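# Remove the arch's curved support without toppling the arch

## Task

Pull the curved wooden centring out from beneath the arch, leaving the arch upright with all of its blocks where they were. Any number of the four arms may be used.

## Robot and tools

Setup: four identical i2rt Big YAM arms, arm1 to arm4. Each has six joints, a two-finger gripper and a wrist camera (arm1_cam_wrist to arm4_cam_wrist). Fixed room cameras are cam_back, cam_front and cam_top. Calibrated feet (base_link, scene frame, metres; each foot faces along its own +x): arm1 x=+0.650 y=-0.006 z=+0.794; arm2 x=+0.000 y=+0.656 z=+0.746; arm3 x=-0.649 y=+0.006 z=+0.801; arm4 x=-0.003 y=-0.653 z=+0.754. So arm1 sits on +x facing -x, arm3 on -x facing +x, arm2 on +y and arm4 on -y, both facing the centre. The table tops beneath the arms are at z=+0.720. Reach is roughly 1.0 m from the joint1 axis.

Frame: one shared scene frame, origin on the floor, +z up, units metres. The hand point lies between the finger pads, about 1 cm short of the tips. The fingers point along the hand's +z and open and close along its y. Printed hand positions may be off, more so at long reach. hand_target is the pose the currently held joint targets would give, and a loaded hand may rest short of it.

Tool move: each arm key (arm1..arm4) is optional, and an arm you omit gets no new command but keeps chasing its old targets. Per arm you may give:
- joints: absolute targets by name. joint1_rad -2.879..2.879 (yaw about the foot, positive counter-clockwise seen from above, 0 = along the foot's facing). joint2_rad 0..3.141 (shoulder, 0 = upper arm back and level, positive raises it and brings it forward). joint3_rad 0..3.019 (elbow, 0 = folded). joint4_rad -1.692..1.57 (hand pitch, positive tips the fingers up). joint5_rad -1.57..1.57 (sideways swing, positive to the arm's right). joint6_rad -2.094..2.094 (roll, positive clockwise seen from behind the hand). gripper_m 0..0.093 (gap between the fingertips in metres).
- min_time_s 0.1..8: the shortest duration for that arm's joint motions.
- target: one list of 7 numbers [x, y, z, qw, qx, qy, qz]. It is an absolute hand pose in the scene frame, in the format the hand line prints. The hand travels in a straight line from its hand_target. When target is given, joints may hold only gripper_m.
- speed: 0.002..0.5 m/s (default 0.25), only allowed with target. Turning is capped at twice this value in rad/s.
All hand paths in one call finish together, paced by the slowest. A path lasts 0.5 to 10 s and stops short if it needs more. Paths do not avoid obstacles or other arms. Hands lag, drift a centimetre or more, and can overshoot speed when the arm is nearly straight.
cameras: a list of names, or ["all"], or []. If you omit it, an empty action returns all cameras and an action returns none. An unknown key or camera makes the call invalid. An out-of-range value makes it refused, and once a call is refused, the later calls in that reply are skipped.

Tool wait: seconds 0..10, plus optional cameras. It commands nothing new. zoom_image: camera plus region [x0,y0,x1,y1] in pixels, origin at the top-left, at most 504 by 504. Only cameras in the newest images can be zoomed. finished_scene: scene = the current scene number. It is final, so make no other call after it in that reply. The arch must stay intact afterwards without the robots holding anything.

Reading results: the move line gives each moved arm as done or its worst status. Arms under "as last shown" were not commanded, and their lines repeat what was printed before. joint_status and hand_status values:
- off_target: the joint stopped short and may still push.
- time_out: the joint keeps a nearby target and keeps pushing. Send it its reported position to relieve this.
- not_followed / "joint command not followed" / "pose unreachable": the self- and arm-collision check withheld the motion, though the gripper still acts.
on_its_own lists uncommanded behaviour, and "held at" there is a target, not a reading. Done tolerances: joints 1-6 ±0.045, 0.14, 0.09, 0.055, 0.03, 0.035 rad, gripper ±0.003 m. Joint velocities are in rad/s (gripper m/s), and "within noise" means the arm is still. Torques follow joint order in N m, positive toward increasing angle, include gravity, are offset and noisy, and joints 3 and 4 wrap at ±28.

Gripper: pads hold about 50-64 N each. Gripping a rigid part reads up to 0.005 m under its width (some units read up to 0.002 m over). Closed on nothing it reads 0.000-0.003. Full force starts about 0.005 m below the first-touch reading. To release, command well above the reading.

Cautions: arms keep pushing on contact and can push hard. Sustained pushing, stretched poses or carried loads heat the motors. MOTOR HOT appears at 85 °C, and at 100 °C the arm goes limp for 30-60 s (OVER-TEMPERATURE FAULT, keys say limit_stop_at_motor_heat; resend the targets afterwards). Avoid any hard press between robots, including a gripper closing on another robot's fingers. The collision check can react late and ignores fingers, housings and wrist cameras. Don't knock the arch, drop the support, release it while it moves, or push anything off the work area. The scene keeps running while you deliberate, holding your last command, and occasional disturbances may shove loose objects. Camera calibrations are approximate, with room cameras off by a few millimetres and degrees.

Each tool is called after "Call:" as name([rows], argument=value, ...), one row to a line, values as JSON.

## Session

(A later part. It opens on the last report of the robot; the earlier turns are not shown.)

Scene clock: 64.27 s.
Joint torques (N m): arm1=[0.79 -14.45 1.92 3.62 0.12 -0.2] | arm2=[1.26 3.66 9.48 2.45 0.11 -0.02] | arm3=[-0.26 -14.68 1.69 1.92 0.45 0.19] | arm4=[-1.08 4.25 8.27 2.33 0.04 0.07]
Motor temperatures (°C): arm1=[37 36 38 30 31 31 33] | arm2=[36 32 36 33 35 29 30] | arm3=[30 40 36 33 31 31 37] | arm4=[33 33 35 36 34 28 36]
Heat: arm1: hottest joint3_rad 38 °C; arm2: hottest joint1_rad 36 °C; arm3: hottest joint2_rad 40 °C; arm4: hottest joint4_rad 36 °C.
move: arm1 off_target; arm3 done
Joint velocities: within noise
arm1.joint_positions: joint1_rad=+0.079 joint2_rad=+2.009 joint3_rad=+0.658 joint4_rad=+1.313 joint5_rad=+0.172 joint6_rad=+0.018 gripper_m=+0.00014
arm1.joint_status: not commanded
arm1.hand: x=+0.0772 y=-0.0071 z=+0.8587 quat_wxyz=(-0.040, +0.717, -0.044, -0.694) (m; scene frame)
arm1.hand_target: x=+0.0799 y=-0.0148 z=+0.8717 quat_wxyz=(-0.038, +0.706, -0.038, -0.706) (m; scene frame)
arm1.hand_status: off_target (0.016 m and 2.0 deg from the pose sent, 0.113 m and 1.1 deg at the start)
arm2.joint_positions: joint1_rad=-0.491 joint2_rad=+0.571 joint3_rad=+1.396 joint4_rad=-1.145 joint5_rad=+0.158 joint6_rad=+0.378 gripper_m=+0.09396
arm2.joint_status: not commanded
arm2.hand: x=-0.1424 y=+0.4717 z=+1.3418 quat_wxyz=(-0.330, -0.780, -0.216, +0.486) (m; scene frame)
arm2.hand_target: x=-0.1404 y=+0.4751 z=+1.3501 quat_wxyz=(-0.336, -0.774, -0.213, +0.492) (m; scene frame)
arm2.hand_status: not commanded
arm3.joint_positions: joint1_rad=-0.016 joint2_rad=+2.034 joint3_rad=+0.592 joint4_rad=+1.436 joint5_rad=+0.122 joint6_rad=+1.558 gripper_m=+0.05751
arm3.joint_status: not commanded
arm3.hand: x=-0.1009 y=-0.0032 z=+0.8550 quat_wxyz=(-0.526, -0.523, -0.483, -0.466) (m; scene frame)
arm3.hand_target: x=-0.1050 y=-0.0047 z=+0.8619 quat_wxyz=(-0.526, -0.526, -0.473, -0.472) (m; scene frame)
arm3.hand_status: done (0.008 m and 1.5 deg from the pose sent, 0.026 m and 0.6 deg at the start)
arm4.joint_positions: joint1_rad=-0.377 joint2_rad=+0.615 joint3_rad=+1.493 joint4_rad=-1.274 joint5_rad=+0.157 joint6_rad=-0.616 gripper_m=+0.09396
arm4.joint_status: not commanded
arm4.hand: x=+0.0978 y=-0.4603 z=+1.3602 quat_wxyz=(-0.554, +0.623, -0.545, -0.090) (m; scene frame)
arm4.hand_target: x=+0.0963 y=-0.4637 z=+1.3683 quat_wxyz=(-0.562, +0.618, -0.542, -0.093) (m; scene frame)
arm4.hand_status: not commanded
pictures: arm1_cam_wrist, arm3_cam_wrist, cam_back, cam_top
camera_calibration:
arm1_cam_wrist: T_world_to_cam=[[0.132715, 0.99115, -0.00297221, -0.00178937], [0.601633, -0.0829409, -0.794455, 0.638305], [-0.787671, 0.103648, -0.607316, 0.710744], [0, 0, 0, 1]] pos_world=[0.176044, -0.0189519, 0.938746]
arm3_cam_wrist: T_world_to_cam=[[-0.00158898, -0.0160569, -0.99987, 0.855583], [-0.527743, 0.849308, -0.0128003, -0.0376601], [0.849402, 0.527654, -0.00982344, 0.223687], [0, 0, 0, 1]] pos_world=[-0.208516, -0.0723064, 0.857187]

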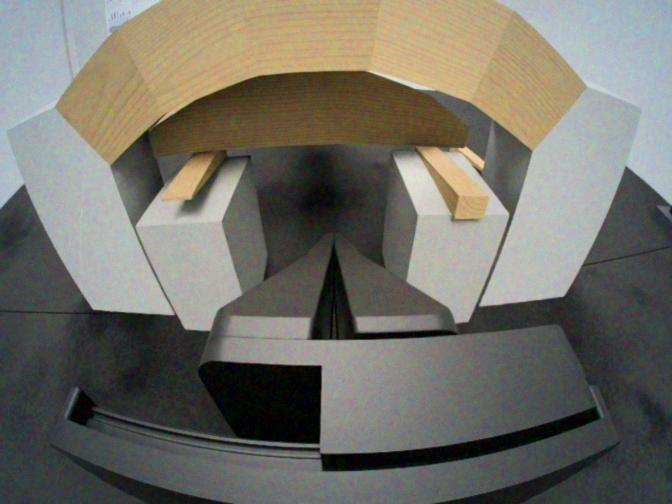

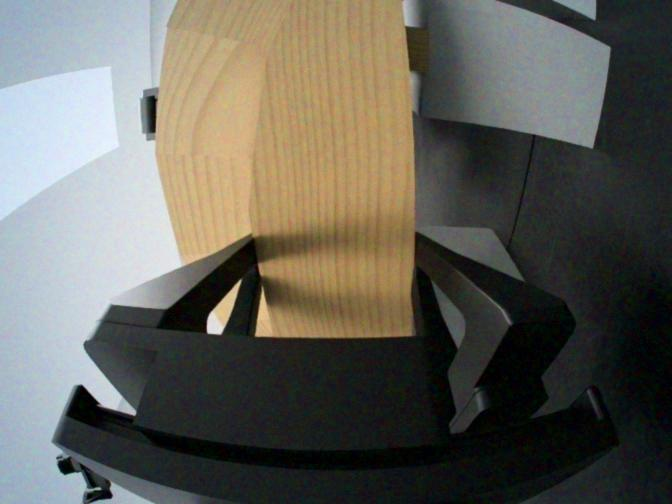

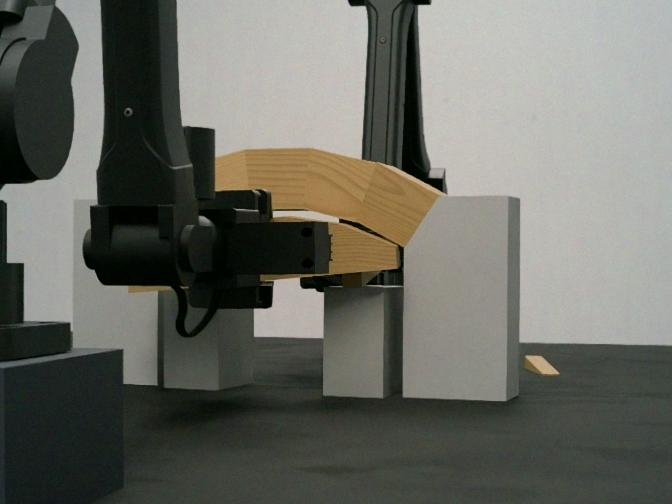

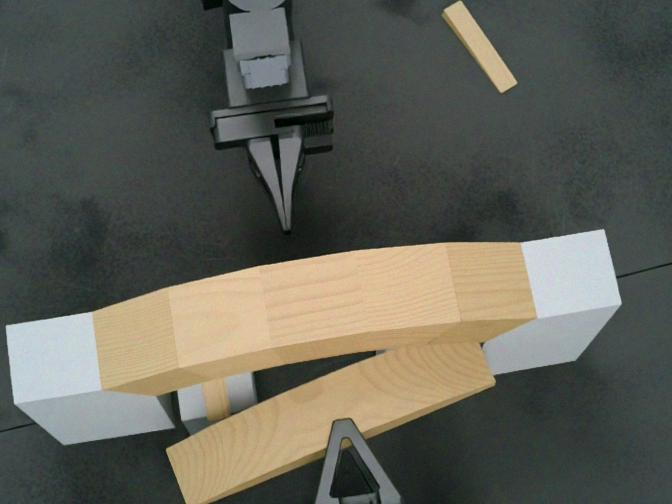

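Call:
move(arm3={"target":[-0.21,0.0066,0.872,0.5261,0.5261,0.4725,0.4725],"speed":0.08}, cameras=["arm3_cam_wrist","arm1_cam_wrist","cam_top","cam_back"])

Scene clock: 66.33 s.
Joint torques (N m): arm1=[0.73 -14.8 1.91 3.6 0.12 -0.2] | arm2=[0.97 3.66 9.51 2.45 0.09 0] | arm3=[0.73 -13.27 1.03 3.34 0.33 0.13] | arm4=[-0.85 4.31 8.34 2.28 0.05 0.09]
Motor temperatures (°C): arm1=[37 36 38 30 31 31 33] | arm2=[36 32 36 33 34 29 30] | arm3=[30 41 36 33 31 31 37] | arm4=[33 33 35 36 34 28 36]
Heat: arm1: hottest joint3_rad 38 °C; arm2: hottest joint1_rad 36 °C; arm3: hottest joint2_rad 41 °C; arm4: hottest joint4_rad 36 °C.
move: arm3 off_target
Joint velocities: within noise
arm1, arm2, arm4: as last shown
arm1.hand: x=+0.0772 y=-0.0071 z=+0.8589 quat_wxyz=(-0.040, +0.717, -0.044, -0.694) (m; scene frame)
arm1.hand_target: x=+0.0799 y=-0.0148 z=+0.8718 quat_wxyz=(-0.038, +0.706, -0.038, -0.706) (m; scene frame)
arm3.joint_positions: joint1_rad=+0.024 joint2_rad=+1.934 joint3_rad=+0.283 joint4_rad=+1.509 joint5_rad=+0.178 joint6_rad=+1.575 gripper_m=+0.05751
arm3.joint_status: not commanded
arm3.hand: x=-0.2159 y=+0.0019 z=+0.8422 quat_wxyz=(-0.495, -0.559, -0.511, -0.426) (m; scene frame)
arm3.hand_target: x=-0.2103 y=+0.0064 z=+0.8716 quat_wxyz=(-0.511, -0.541, -0.485, -0.458) (m; scene frame)
arm3.hand_status: off_target (0.031 m and 8.6 deg from the pose sent, 0.111 m and 1.5 deg at the start; a joint's target at an end of its range on 38 of 58 steps)
pictures: arm1_cam_wrist, arm3_cam_wrist, cam_back, cam_top
camera_calibration:
arm1_cam_wrist: T_world_to_cam=[[0.132717, 0.991149, -0.00302011, -0.00165831], [0.601345, -0.0829426, -0.794672, 0.63865], [-0.78789, 0.10365, -0.607031, 0.710726], [0, 0, 0, 1]] pos_world=[0.176145, -0.0190519, 0.938945]
arm3_cam_wrist: T_world_to_cam=[[-0.135303, -0.00876027, -0.990766, 0.806064], [-0.508949, 0.858567, 0.0619128, -0.161685], [0.850096, 0.512626, -0.120625, 0.411917], [0, 0, 0, 1]] pos_world=[-0.323395, -0.0652806, 0.858318]

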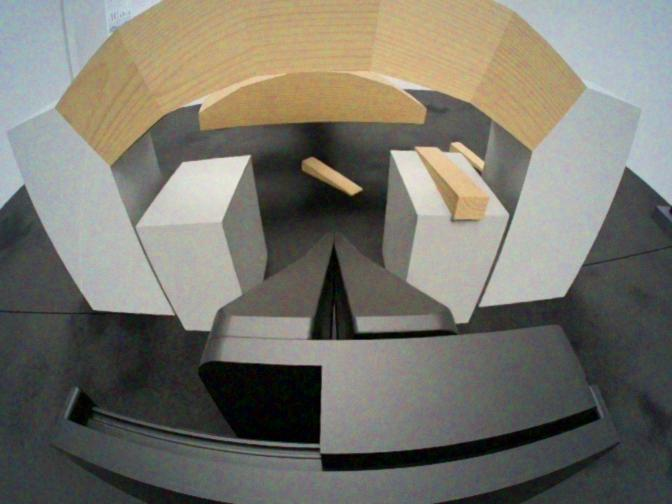

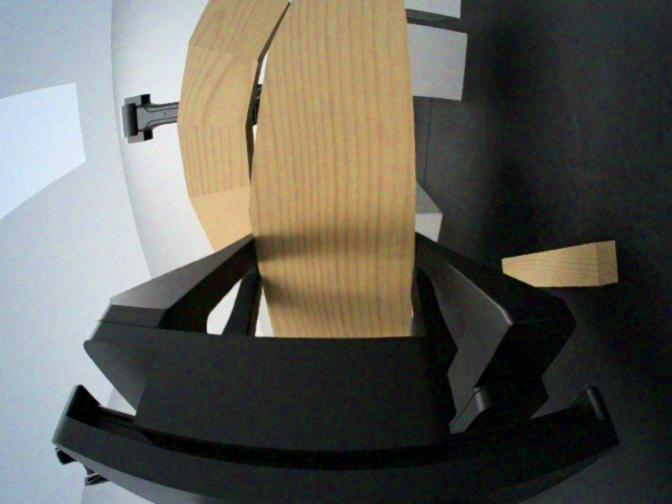

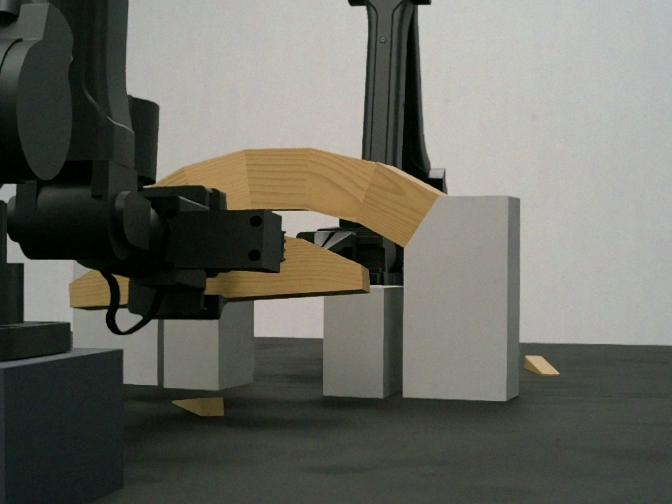

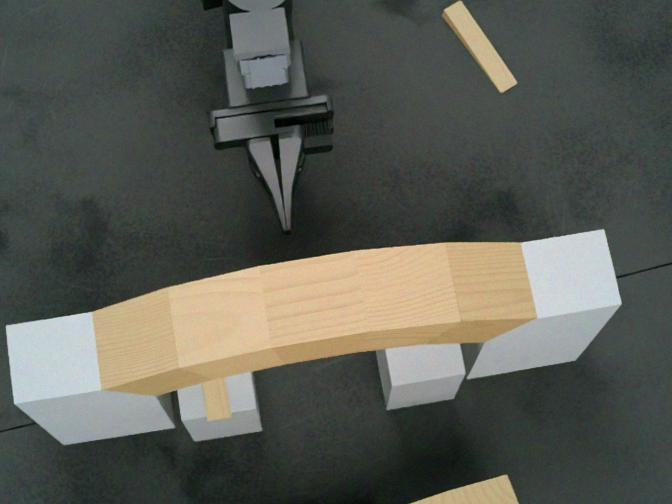

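Call:
move(arm3={"target":[-0.22,-0.1,0.89,0.5964,0.5964,0.38,0.38],"speed":0.12})

Call:
move(arm3={"target":[-0.2,-0.22,0.82,0.5964,0.5964,0.38,0.38],"speed":0.12}, cameras=["arm3_cam_wrist","cam_back","cam_top"])

Scene clock: 69.50 s.
Joint torques (N m): arm1=[0.62 -14.86 1.91 3.59 0.12 -0.2] | arm2=[1.26 3.49 9.47 2.4 0.1 -0.02] | arm3=[-1.08 -12.98 2.78 3.36 0.29 0.06] | arm4=[-1.08 4.72 8.24 2.3 0.05 0.05]
Motor temperatures (°C): arm1=[37 36 38 30 31 31 33] | arm2=[36 32 36 33 34 29 30] | arm3=[30 41 36 33 31 31 37] | arm4=[33 32 35 36 34 28 36]
Heat: arm1: hottest joint3_rad 38 °C; arm2: hottest joint1_rad 36 °C; arm3: hottest joint2_rad 41 °C; arm4: hottest joint4_rad 36 °C.
move: arm3 off_target
Joint velocities: within noise
arm1, arm2, arm4: as last shown
arm3.joint_positions: joint1_rad=-0.148 joint2_rad=+1.899 joint3_rad=+0.276 joint4_rad=+1.509 joint5_rad=+0.316 joint6_rad=+1.575 gripper_m=+0.05751
arm3.joint_status: not commanded
arm3.hand: x=-0.2312 y=-0.0948 z=+0.8568 quat_wxyz=(-0.568, -0.619, -0.416, -0.349) (m; scene frame)
arm3.hand_target: x=-0.2213 y=-0.0999 z=+0.8895 quat_wxyz=(-0.594, -0.599, -0.382, -0.378) (m; scene frame)
arm3.hand_status: off_target (0.035 m and 6.9 deg from the pose sent, 0.113 m and 20.2 deg at the start; a joint's target at an end of its range on 60 of 60 steps)
pictures: none

Scene clock: 71.53 s.
Joint torques (N m): arm1=[0.73 -14.86 1.91 3.59 0.11 -0.2] | arm2=[1.03 3.72 9.54 2.41 0.08 -0.01] | arm3=[-0.73 -12.34 3.15 3.29 0.06 0.02] | arm4=[-1.03 4.84 8.2 2.5 0.04 0.05]
Motor temperatures (°C): arm1=[37 36 38 30 31 31 33] | arm2=[36 32 36 33 34 29 30] | arm3=[30 41 36 33 31 31 37] | arm4=[33 32 35 36 34 28 36]
Heat: arm1: hottest joint3_rad 38 °C; arm2: hottest joint1_rad 36 °C; arm3: hottest joint2_rad 41 °C; arm4: hottest joint4_rad 36 °C.
move: arm3 off_target
Joint velocities: within noise
arm1, arm2, arm4: as last shown
arm3.joint_positions: joint1_rad=-0.514 joint2_rad=+2.114 joint3_rad=+0.462 joint4_rad=+1.511 joint5_rad=-0.044 joint6_rad=+1.575 gripper_m=+0.05751
arm3.joint_status: not commanded
arm3.hand: x=-0.2099 y=-0.2121 z=+0.8029 quat_wxyz=(-0.551, -0.637, -0.407, -0.353) (m; scene frame)
arm3.hand_target: x=-0.2004 y=-0.2198 z=+0.8205 quat_wxyz=(-0.574, -0.617, -0.394, -0.366) (m; scene frame)
arm3.hand_status: off_target (0.021 m and 8.3 deg from the pose sent, 0.134 m and 6.9 deg at the start; a joint's target at an end of its range on 61 of 61 steps)
pictures: arm3_cam_wrist, cam_back, cam_top
camera_calibration:
arm3_cam_wrist: T_world_to_cam=[[-0.116255, 0.0599711, -0.991407, 0.785211], [-0.216173, 0.972719, 0.0841897, 0.095229], [0.969409, 0.224103, -0.10012, 0.459242], [0, 0, 0, 1]] pos_world=[-0.333322, -0.242638, 0.816426]

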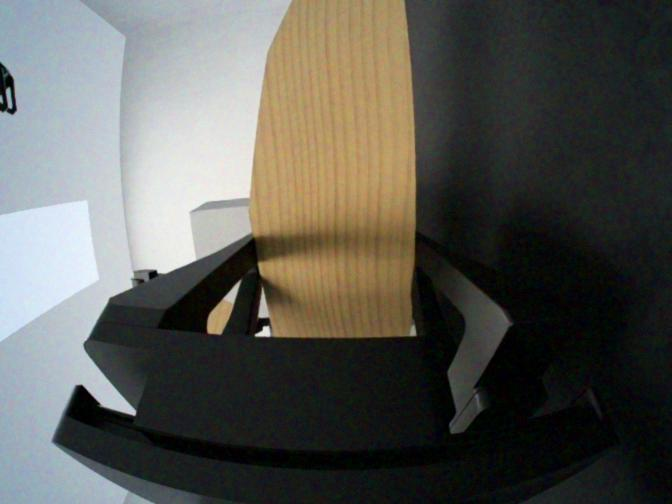

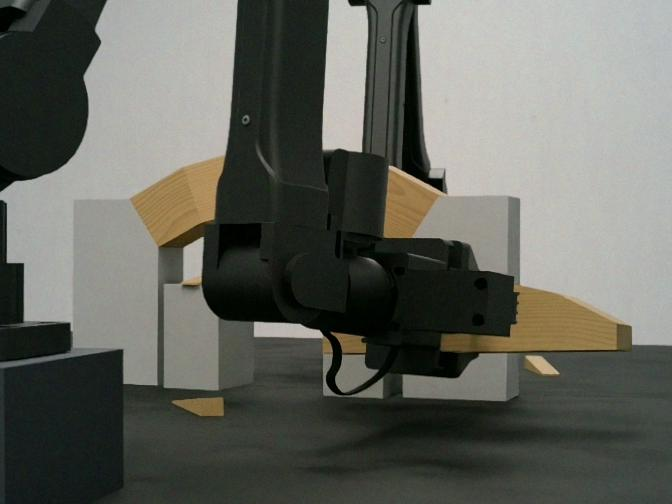

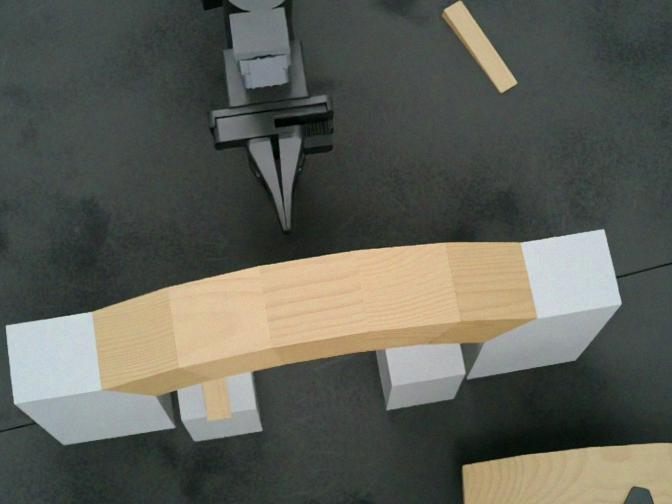

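Call:
move(arm3={"target":[-0.24,-0.2,0.86,0,0.8434,0.5373,0],"speed":0.3}, cameras=["arm3_cam_wrist","cam_back","cam_front"])

Scene clock: 75.83 s.
Joint torques (N m): arm1=[0.62 -14.8 1.88 3.56 0.12 -0.2] | arm2=[1.26 3.84 9.5 2.47 0.09 -0.02] | arm3=[0.09 -13.16 14.08 -0.8 0.33 -0.04] | arm4=[-1.49 4.07 8.2 2.32 0.05 0.08]
Motor temperatures (°C): arm1=[37 36 37 31 30 31 33] | arm2=[36 32 36 33 34 29 30] | arm3=[30 41 37 33 31 31 38] | arm4=[33 32 36 36 34 28 36]
Heat: arm1: hottest joint1_rad 37 °C; arm2: hottest joint1_rad 36 °C; arm3: hottest joint2_rad 41 °C; arm4: hottest joint3_rad 36 °C.
move: arm3 off_target
Joint velocities: within noise
arm1, arm2, arm4: as last shown
arm3.joint_positions: joint1_rad=-0.514 joint2_rad=+1.660 joint3_rad=+1.073 joint4_rad=-1.028 joint5_rad=-0.012 joint6_rad=+1.548 gripper_m=+0.05752
arm3.joint_status: not commanded
arm3.hand: x=-0.2658 y=-0.1892 z=+0.8415 quat_wxyz=(+0.022, -0.848, -0.530, +0.011) (m; scene frame)
arm3.hand_target: x=-0.2412 y=-0.1993 z=+0.8606 quat_wxyz=(+0.000, -0.843, -0.537, +0.000) (m; scene frame)
arm3.hand_status: off_target (0.034 m and 3.0 deg from the pose sent, 0.066 m and 81.7 deg at the start)
pictures: arm3_cam_wrist, cam_back, cam_front
camera_calibration:
arm3_cam_wrist: T_world_to_cam=[[-0.896505, 0.441646, 0.0350308, -0.183382], [0.368667, 0.699835, 0.611813, -0.282534], [0.245689, 0.561408, -0.790226, 0.964239], [0, 0, 0, 1]] pos_world=[-0.297145, -0.262615, 0.941249]

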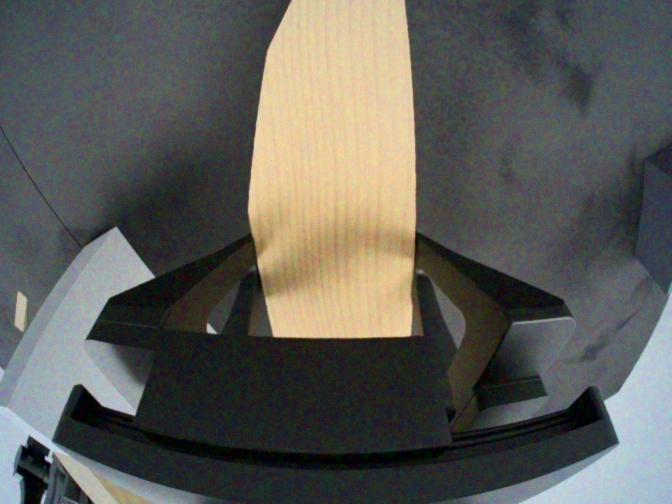

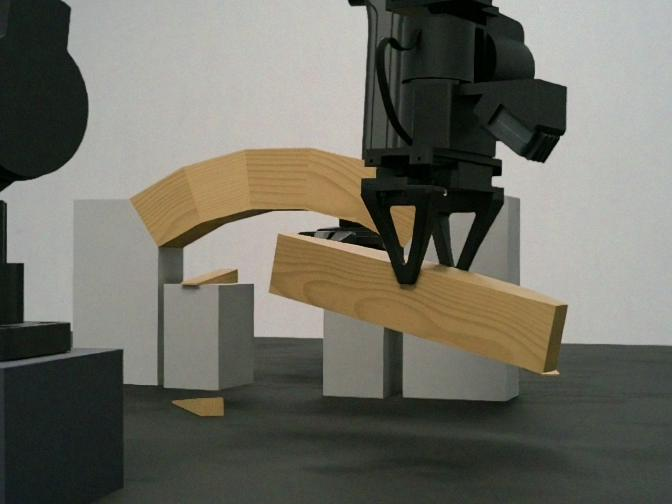

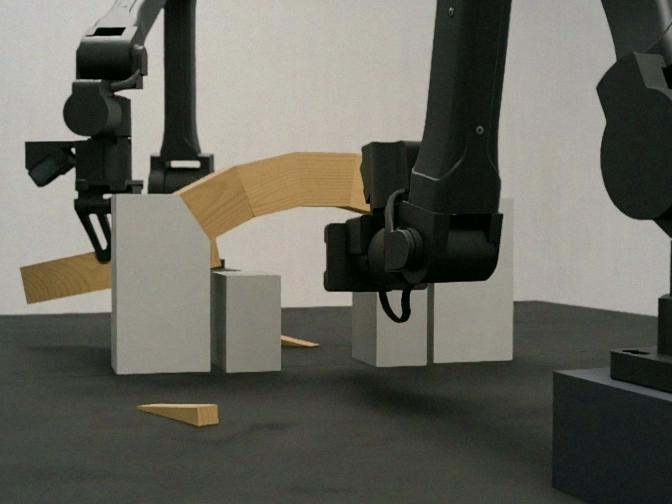

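Call:
move(arm3={"target":[-0.241,-0.199,0.785,0,0.8434,0.5373,0],"speed":0.06}, cameras=["arm3_cam_wrist","cam_back"])

Scene clock: 78.70 s.
Joint torques (N m): arm1=[0.67 -14.8 1.92 3.55 0.12 -0.19] | arm2=[1.2 3.72 9.5 2.51 0.11 -0.03] | arm3=[0.38 -14.33 7.99 0.43 0.2 -0.01] | arm4=[-1.14 4.31 8.29 2.17 0.04 0.07]
Motor temperatures (°C): arm1=[37 37 37 31 30 31 33] | arm2=[36 32 36 33 34 29 29] | arm3=[30 41 37 33 31 31 38] | arm4=[33 32 36 36 34 28 36]
Heat: arm1: hottest joint1_rad 37 °C; arm2: hottest joint1_rad 36 °C; arm3: hottest joint2_rad 41 °C; arm4: hottest joint3_rad 36 °C.
move: arm3 done
Joint velocities: within noise
arm1, arm2, arm4: as last shown
arm3.joint_positions: joint1_rad=-0.513 joint2_rad=+1.779 joint3_rad=+1.058 joint4_rad=-0.862 joint5_rad=-0.008 joint6_rad=+1.548 gripper_m=+0.05752
arm3.joint_status: not commanded
arm3.hand: x=-0.2483 y=-0.1993 z=+0.7861 quat_wxyz=(+0.007, -0.848, -0.531, +0.005) (m; scene frame)
arm3.hand_target: x=-0.2411 y=-0.1989 z=+0.7851 quat_wxyz=(+0.000, -0.843, -0.537, +0.000) (m; scene frame)
arm3.hand_status: done (0.007 m and 1.3 deg from the pose sent, 0.063 m and 3.0 deg at the start)
pictures: arm3_cam_wrist, cam_back
camera_calibration:
arm3_cam_wrist: T_world_to_cam=[[-0.897361, 0.441291, 0.00236572, -0.135797], [0.351314, 0.711127, 0.608996, -0.247828], [0.267063, 0.54732, -0.79317, 0.926635], [0, 0, 0, 1]] pos_world=[-0.282264, -0.271003, 0.886226]

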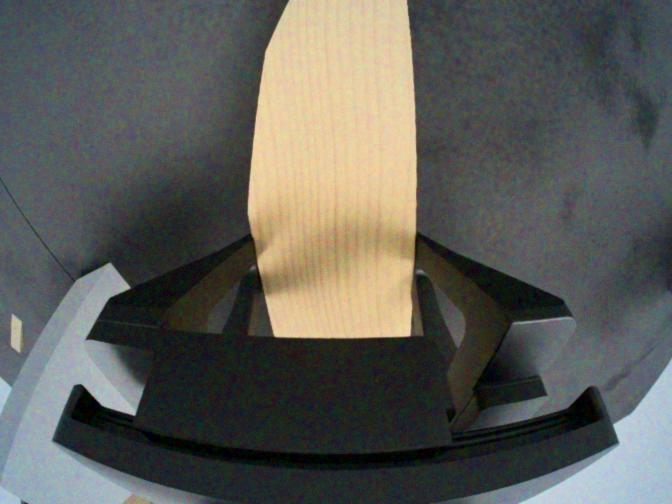

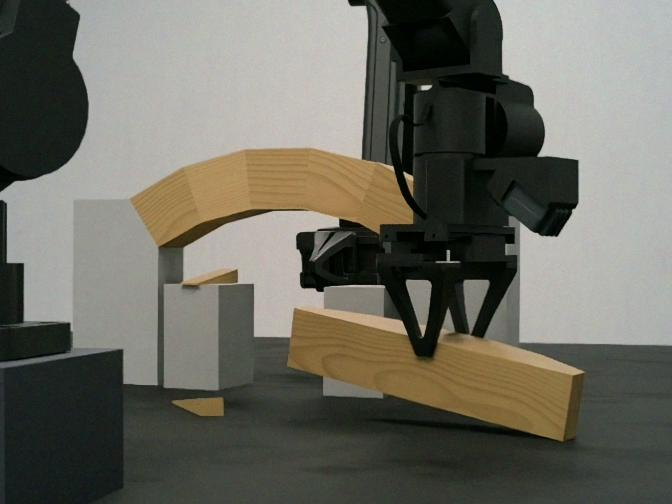

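Call:
move(arm3={"target":[-0.241,-0.199,0.757,0,0.8434,0.5373,0],"speed":0.04}, cameras=["cam_back"])

Call:
move(arm3={"target":[-0.243,-0.199,0.745,0,0.8434,0.5373,0],"speed":0.04}, cameras=["cam_back"])

Scene clock: 80.20 s.
Joint torques (N m): arm1=[0.56 -14.8 1.89 3.58 0.12 -0.2] | arm2=[1.2 3.78 9.51 2.47 0.11 -0.02] | arm3=[-0.21 -13.22 6.99 0.42 0.08 0] | arm4=[-1.08 4.78 8.31 2.21 0.06 0.09]
Motor temperatures (°C): arm1=[37 37 37 31 30 31 33] | arm2=[36 32 36 33 34 29 29] | arm3=[30 41 37 33 31 31 38] | arm4=[33 32 36 36 34 28 36]
Heat: arm1: hottest joint1_rad 37 °C; arm2: hottest joint1_rad 36 °C; arm3: hottest joint2_rad 41 °C; arm4: hottest joint3_rad 36 °C.
move: arm3 done
Joint velocities: within noise
arm1, arm2, arm4: as last shown
arm3.joint_positions: joint1_rad=-0.509 joint2_rad=+1.819 joint3_rad=+1.048 joint4_rad=-0.790 joint5_rad=-0.006 joint6_rad=+1.548 gripper_m=+0.05752
arm3.joint_status: not commanded
arm3.hand: x=-0.2421 y=-0.2013 z=+0.7661 quat_wxyz=(-0.003, -0.847, -0.532, +0.000) (m; scene frame)
arm3.hand_target: x=-0.2412 y=-0.1990 z=+0.7572 quat_wxyz=(+0.000, -0.843, -0.537, +0.000) (m; scene frame)
arm3.hand_status: done (0.009 m and 0.8 deg from the pose sent, 0.030 m and 1.3 deg at the start)
pictures: cam_back

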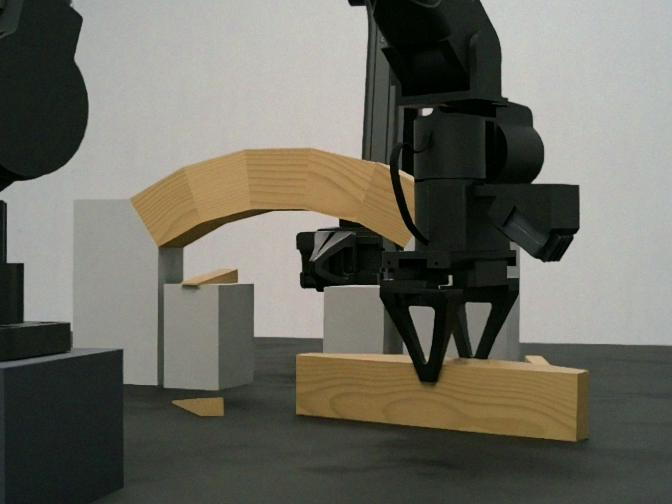

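Scene clock: 81.17 s.
Joint torques (N m): arm1=[0.67 -14.92 1.91 3.54 0.13 -0.2] | arm2=[1.44 3.66 9.52 2.47 0.1 -0.01] | arm3=[-0.15 -11.75 6.31 1.37 0.09 -0.03] | arm4=[-1.49 4.31 8.09 2.24 0.06 0.08]
Motor temperatures (°C): arm1=[37 37 37 31 30 31 33] | arm2=[36 32 36 33 34 29 29] | arm3=[30 41 37 33 31 31 38] | arm4=[33 32 36 36 34 28 36]
Heat: arm1: hottest joint1_rad 37 °C; arm2: hottest joint1_rad 36 °C; arm3: hottest joint2_rad 41 °C; arm4: hottest joint3_rad 36 °C.
move: arm3 off_target
Joint velocities: within noise
arm1, arm2, arm4: as last shown
arm3.joint_positions: joint1_rad=-0.509 joint2_rad=+1.820 joint3_rad=+1.043 joint4_rad=-0.781 joint5_rad=-0.006 joint6_rad=+1.548 gripper_m=+0.05752
arm3.joint_status: not commanded
arm3.hand: x=-0.2425 y=-0.2010 z=+0.7645 quat_wxyz=(-0.005, -0.847, -0.532, -0.001) (m; scene frame)
arm3.hand_target: x=-0.2437 y=-0.1987 z=+0.7457 quat_wxyz=(+0.000, -0.843, -0.537, +0.000) (m; scene frame)
arm3.hand_status: off_target (0.020 m and 0.9 deg from the pose sent, 0.021 m and 0.8 deg at the start)
pictures: cam_back

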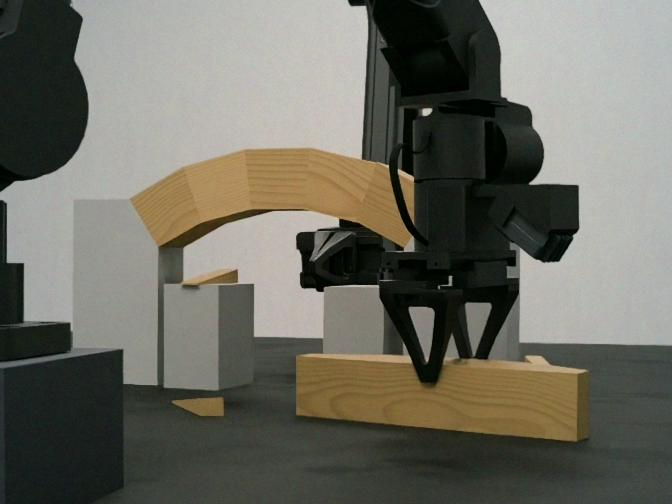

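Call:
move(arm3={"joints":{"gripper_m":0.085}})

Call:
move(arm3={"target":[-0.25,-0.199,0.9,0,0.8434,0.5373,0],"speed":0.15}, cameras=["cam_back","cam_top"])

Scene clock: 82.00 s.
Joint torques (N m): arm1=[0.67 -14.74 1.89 3.56 0.12 -0.2] | arm2=[0.91 3.66 9.46 2.45 0.09 -0.02] | arm3=[-0.03 -13.63 6.76 0.32 0.1 -0.02] | arm4=[-1.2 3.96 8.27 2.25 0.02 0.11]
Motor temperatures (°C): arm1=[37 37 37 31 30 31 33] | arm2=[36 32 36 33 34 29 29] | arm3=[30 41 37 32 31 31 38] | arm4=[33 32 36 36 34 28 36]
Heat: arm1: hottest joint1_rad 37 °C; arm2: hottest joint1_rad 36 °C; arm3: hottest joint2_rad 41 °C; arm4: hottest joint3_rad 36 °C.
move: arm3 done
Joint velocities: within noise
arm1.joint_positions: joint1_rad=+0.079 joint2_rad=+2.009 joint3_rad=+0.658 joint4_rad=+1.313 joint5_rad=+0.172 joint6_rad=+0.018 gripper_m=+0.00014
arm1.joint_status: not commanded
arm1.hand: x=+0.0772 y=-0.0071 z=+0.8589 quat_wxyz=(-0.040, +0.717, -0.044, -0.694) (m; scene frame)
arm1.hand_target: x=+0.0799 y=-0.0148 z=+0.8718 quat_wxyz=(-0.038, +0.706, -0.038, -0.706) (m; scene frame)
arm1.hand_status: not commanded
arm2.joint_positions: joint1_rad=-0.491 joint2_rad=+0.571 joint3_rad=+1.396 joint4_rad=-1.145 joint5_rad=+0.158 joint6_rad=+0.378 gripper_m=+0.09396
arm2.joint_status: not commanded
arm2.hand: x=-0.1424 y=+0.4717 z=+1.3418 quat_wxyz=(-0.330, -0.780, -0.216, +0.486) (m; scene frame)
arm2.hand_target: x=-0.1404 y=+0.4751 z=+1.3501 quat_wxyz=(-0.336, -0.774, -0.213, +0.492) (m; scene frame)
arm2.hand_status: not commanded
arm3.joint_positions: joint1_rad=-0.509 joint2_rad=+1.839 joint3_rad=+1.035 joint4_rad=-0.757 joint5_rad=-0.007 joint6_rad=+1.548 gripper_m=+0.08492
arm3.joint_status: all done
arm3.hand: x=-0.2437 y=-0.2004 z=+0.7539 quat_wxyz=(-0.003, -0.846, -0.532, +0.000) (m; scene frame)
arm3.hand_target: x=-0.2437 y=-0.1987 z=+0.7458 quat_wxyz=(+0.000, -0.843, -0.537, +0.000) (m; scene frame)
arm3.hand_status: not commanded
arm4.joint_positions: joint1_rad=-0.377 joint2_rad=+0.615 joint3_rad=+1.493 joint4_rad=-1.274 joint5_rad=+0.157 joint6_rad=-0.616 gripper_m=+0.09396
arm4.joint_status: not commanded
arm4.hand: x=+0.0978 y=-0.4603 z=+1.3602 quat_wxyz=(-0.554, +0.623, -0.545, -0.090) (m; scene frame)
arm4.hand_target: x=+0.0963 y=-0.4637 z=+1.3683 quat_wxyz=(-0.562, +0.618, -0.542, -0.093) (m; scene frame)
arm4.hand_status: not commanded
pictures: none

Scene clock: 83.80 s.
Joint torques (N m): arm1=[0.62 -14.8 1.85 3.54 0.11 -0.2] | arm2=[1.08 3.9 9.5 2.44 0.11 -0.03] | arm3=[-0.97 -14.21 12.86 -0.68 0.13 -0.02] | arm4=[-1.44 4.95 8.38 2.28 0.03 0.09]
Motor temperatures (°C): arm1=[37 37 37 31 30 31 33] | arm2=[36 32 36 33 34 29 29] | arm3=[30 41 38 32 31 31 37] | arm4=[33 32 36 36 34 28 36]
Heat: arm1: hottest joint1_rad 37 °C; arm2: hottest joint1_rad 36 °C; arm3: hottest joint2_rad 41 °C; arm4: hottest joint3_rad 36 °C.
move: arm3 off_target
Joint velocities: within noise
arm1, arm2, arm4: as last shown
arm3.joint_positions: joint1_rad=-0.509 joint2_rad=+1.607 joint3_rad=+1.121 joint4_rad=-1.128 joint5_rad=-0.007 joint6_rad=+1.539 gripper_m=+0.08495
arm3.joint_status: not commanded
arm3.hand: x=-0.2649 y=-0.1883 z=+0.8796 quat_wxyz=(+0.020, -0.844, -0.536, +0.013) (m; scene frame)
arm3.hand_target: x=-0.2509 y=-0.1987 z=+0.9002 quat_wxyz=(+0.000, -0.843, -0.537, +0.000) (m; scene frame)
arm3.hand_status: off_target (0.027 m and 2.7 deg from the pose sent, 0.146 m and 0.8 deg at the start)
pictures: cam_back, cam_top

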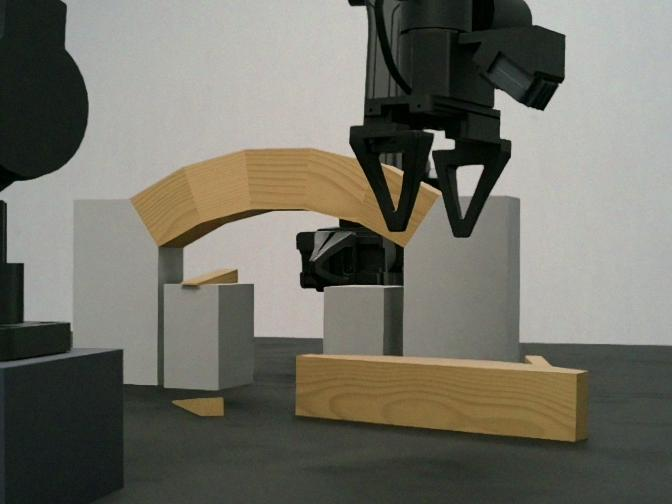

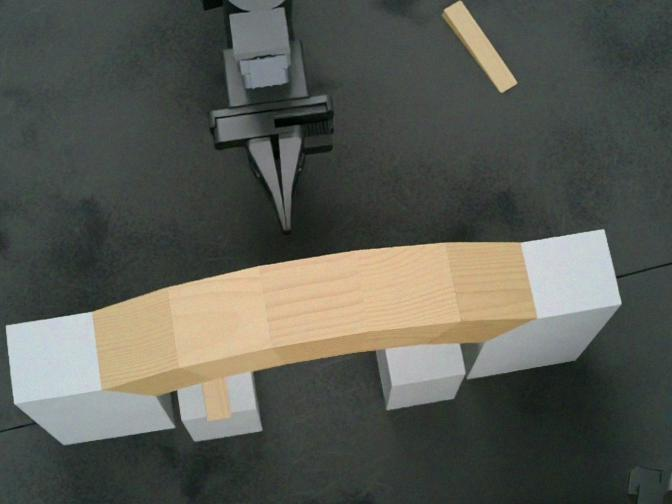

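Arch stands; done.

Call:
finished_scene(scene=1)

The scene is finished: the task was done.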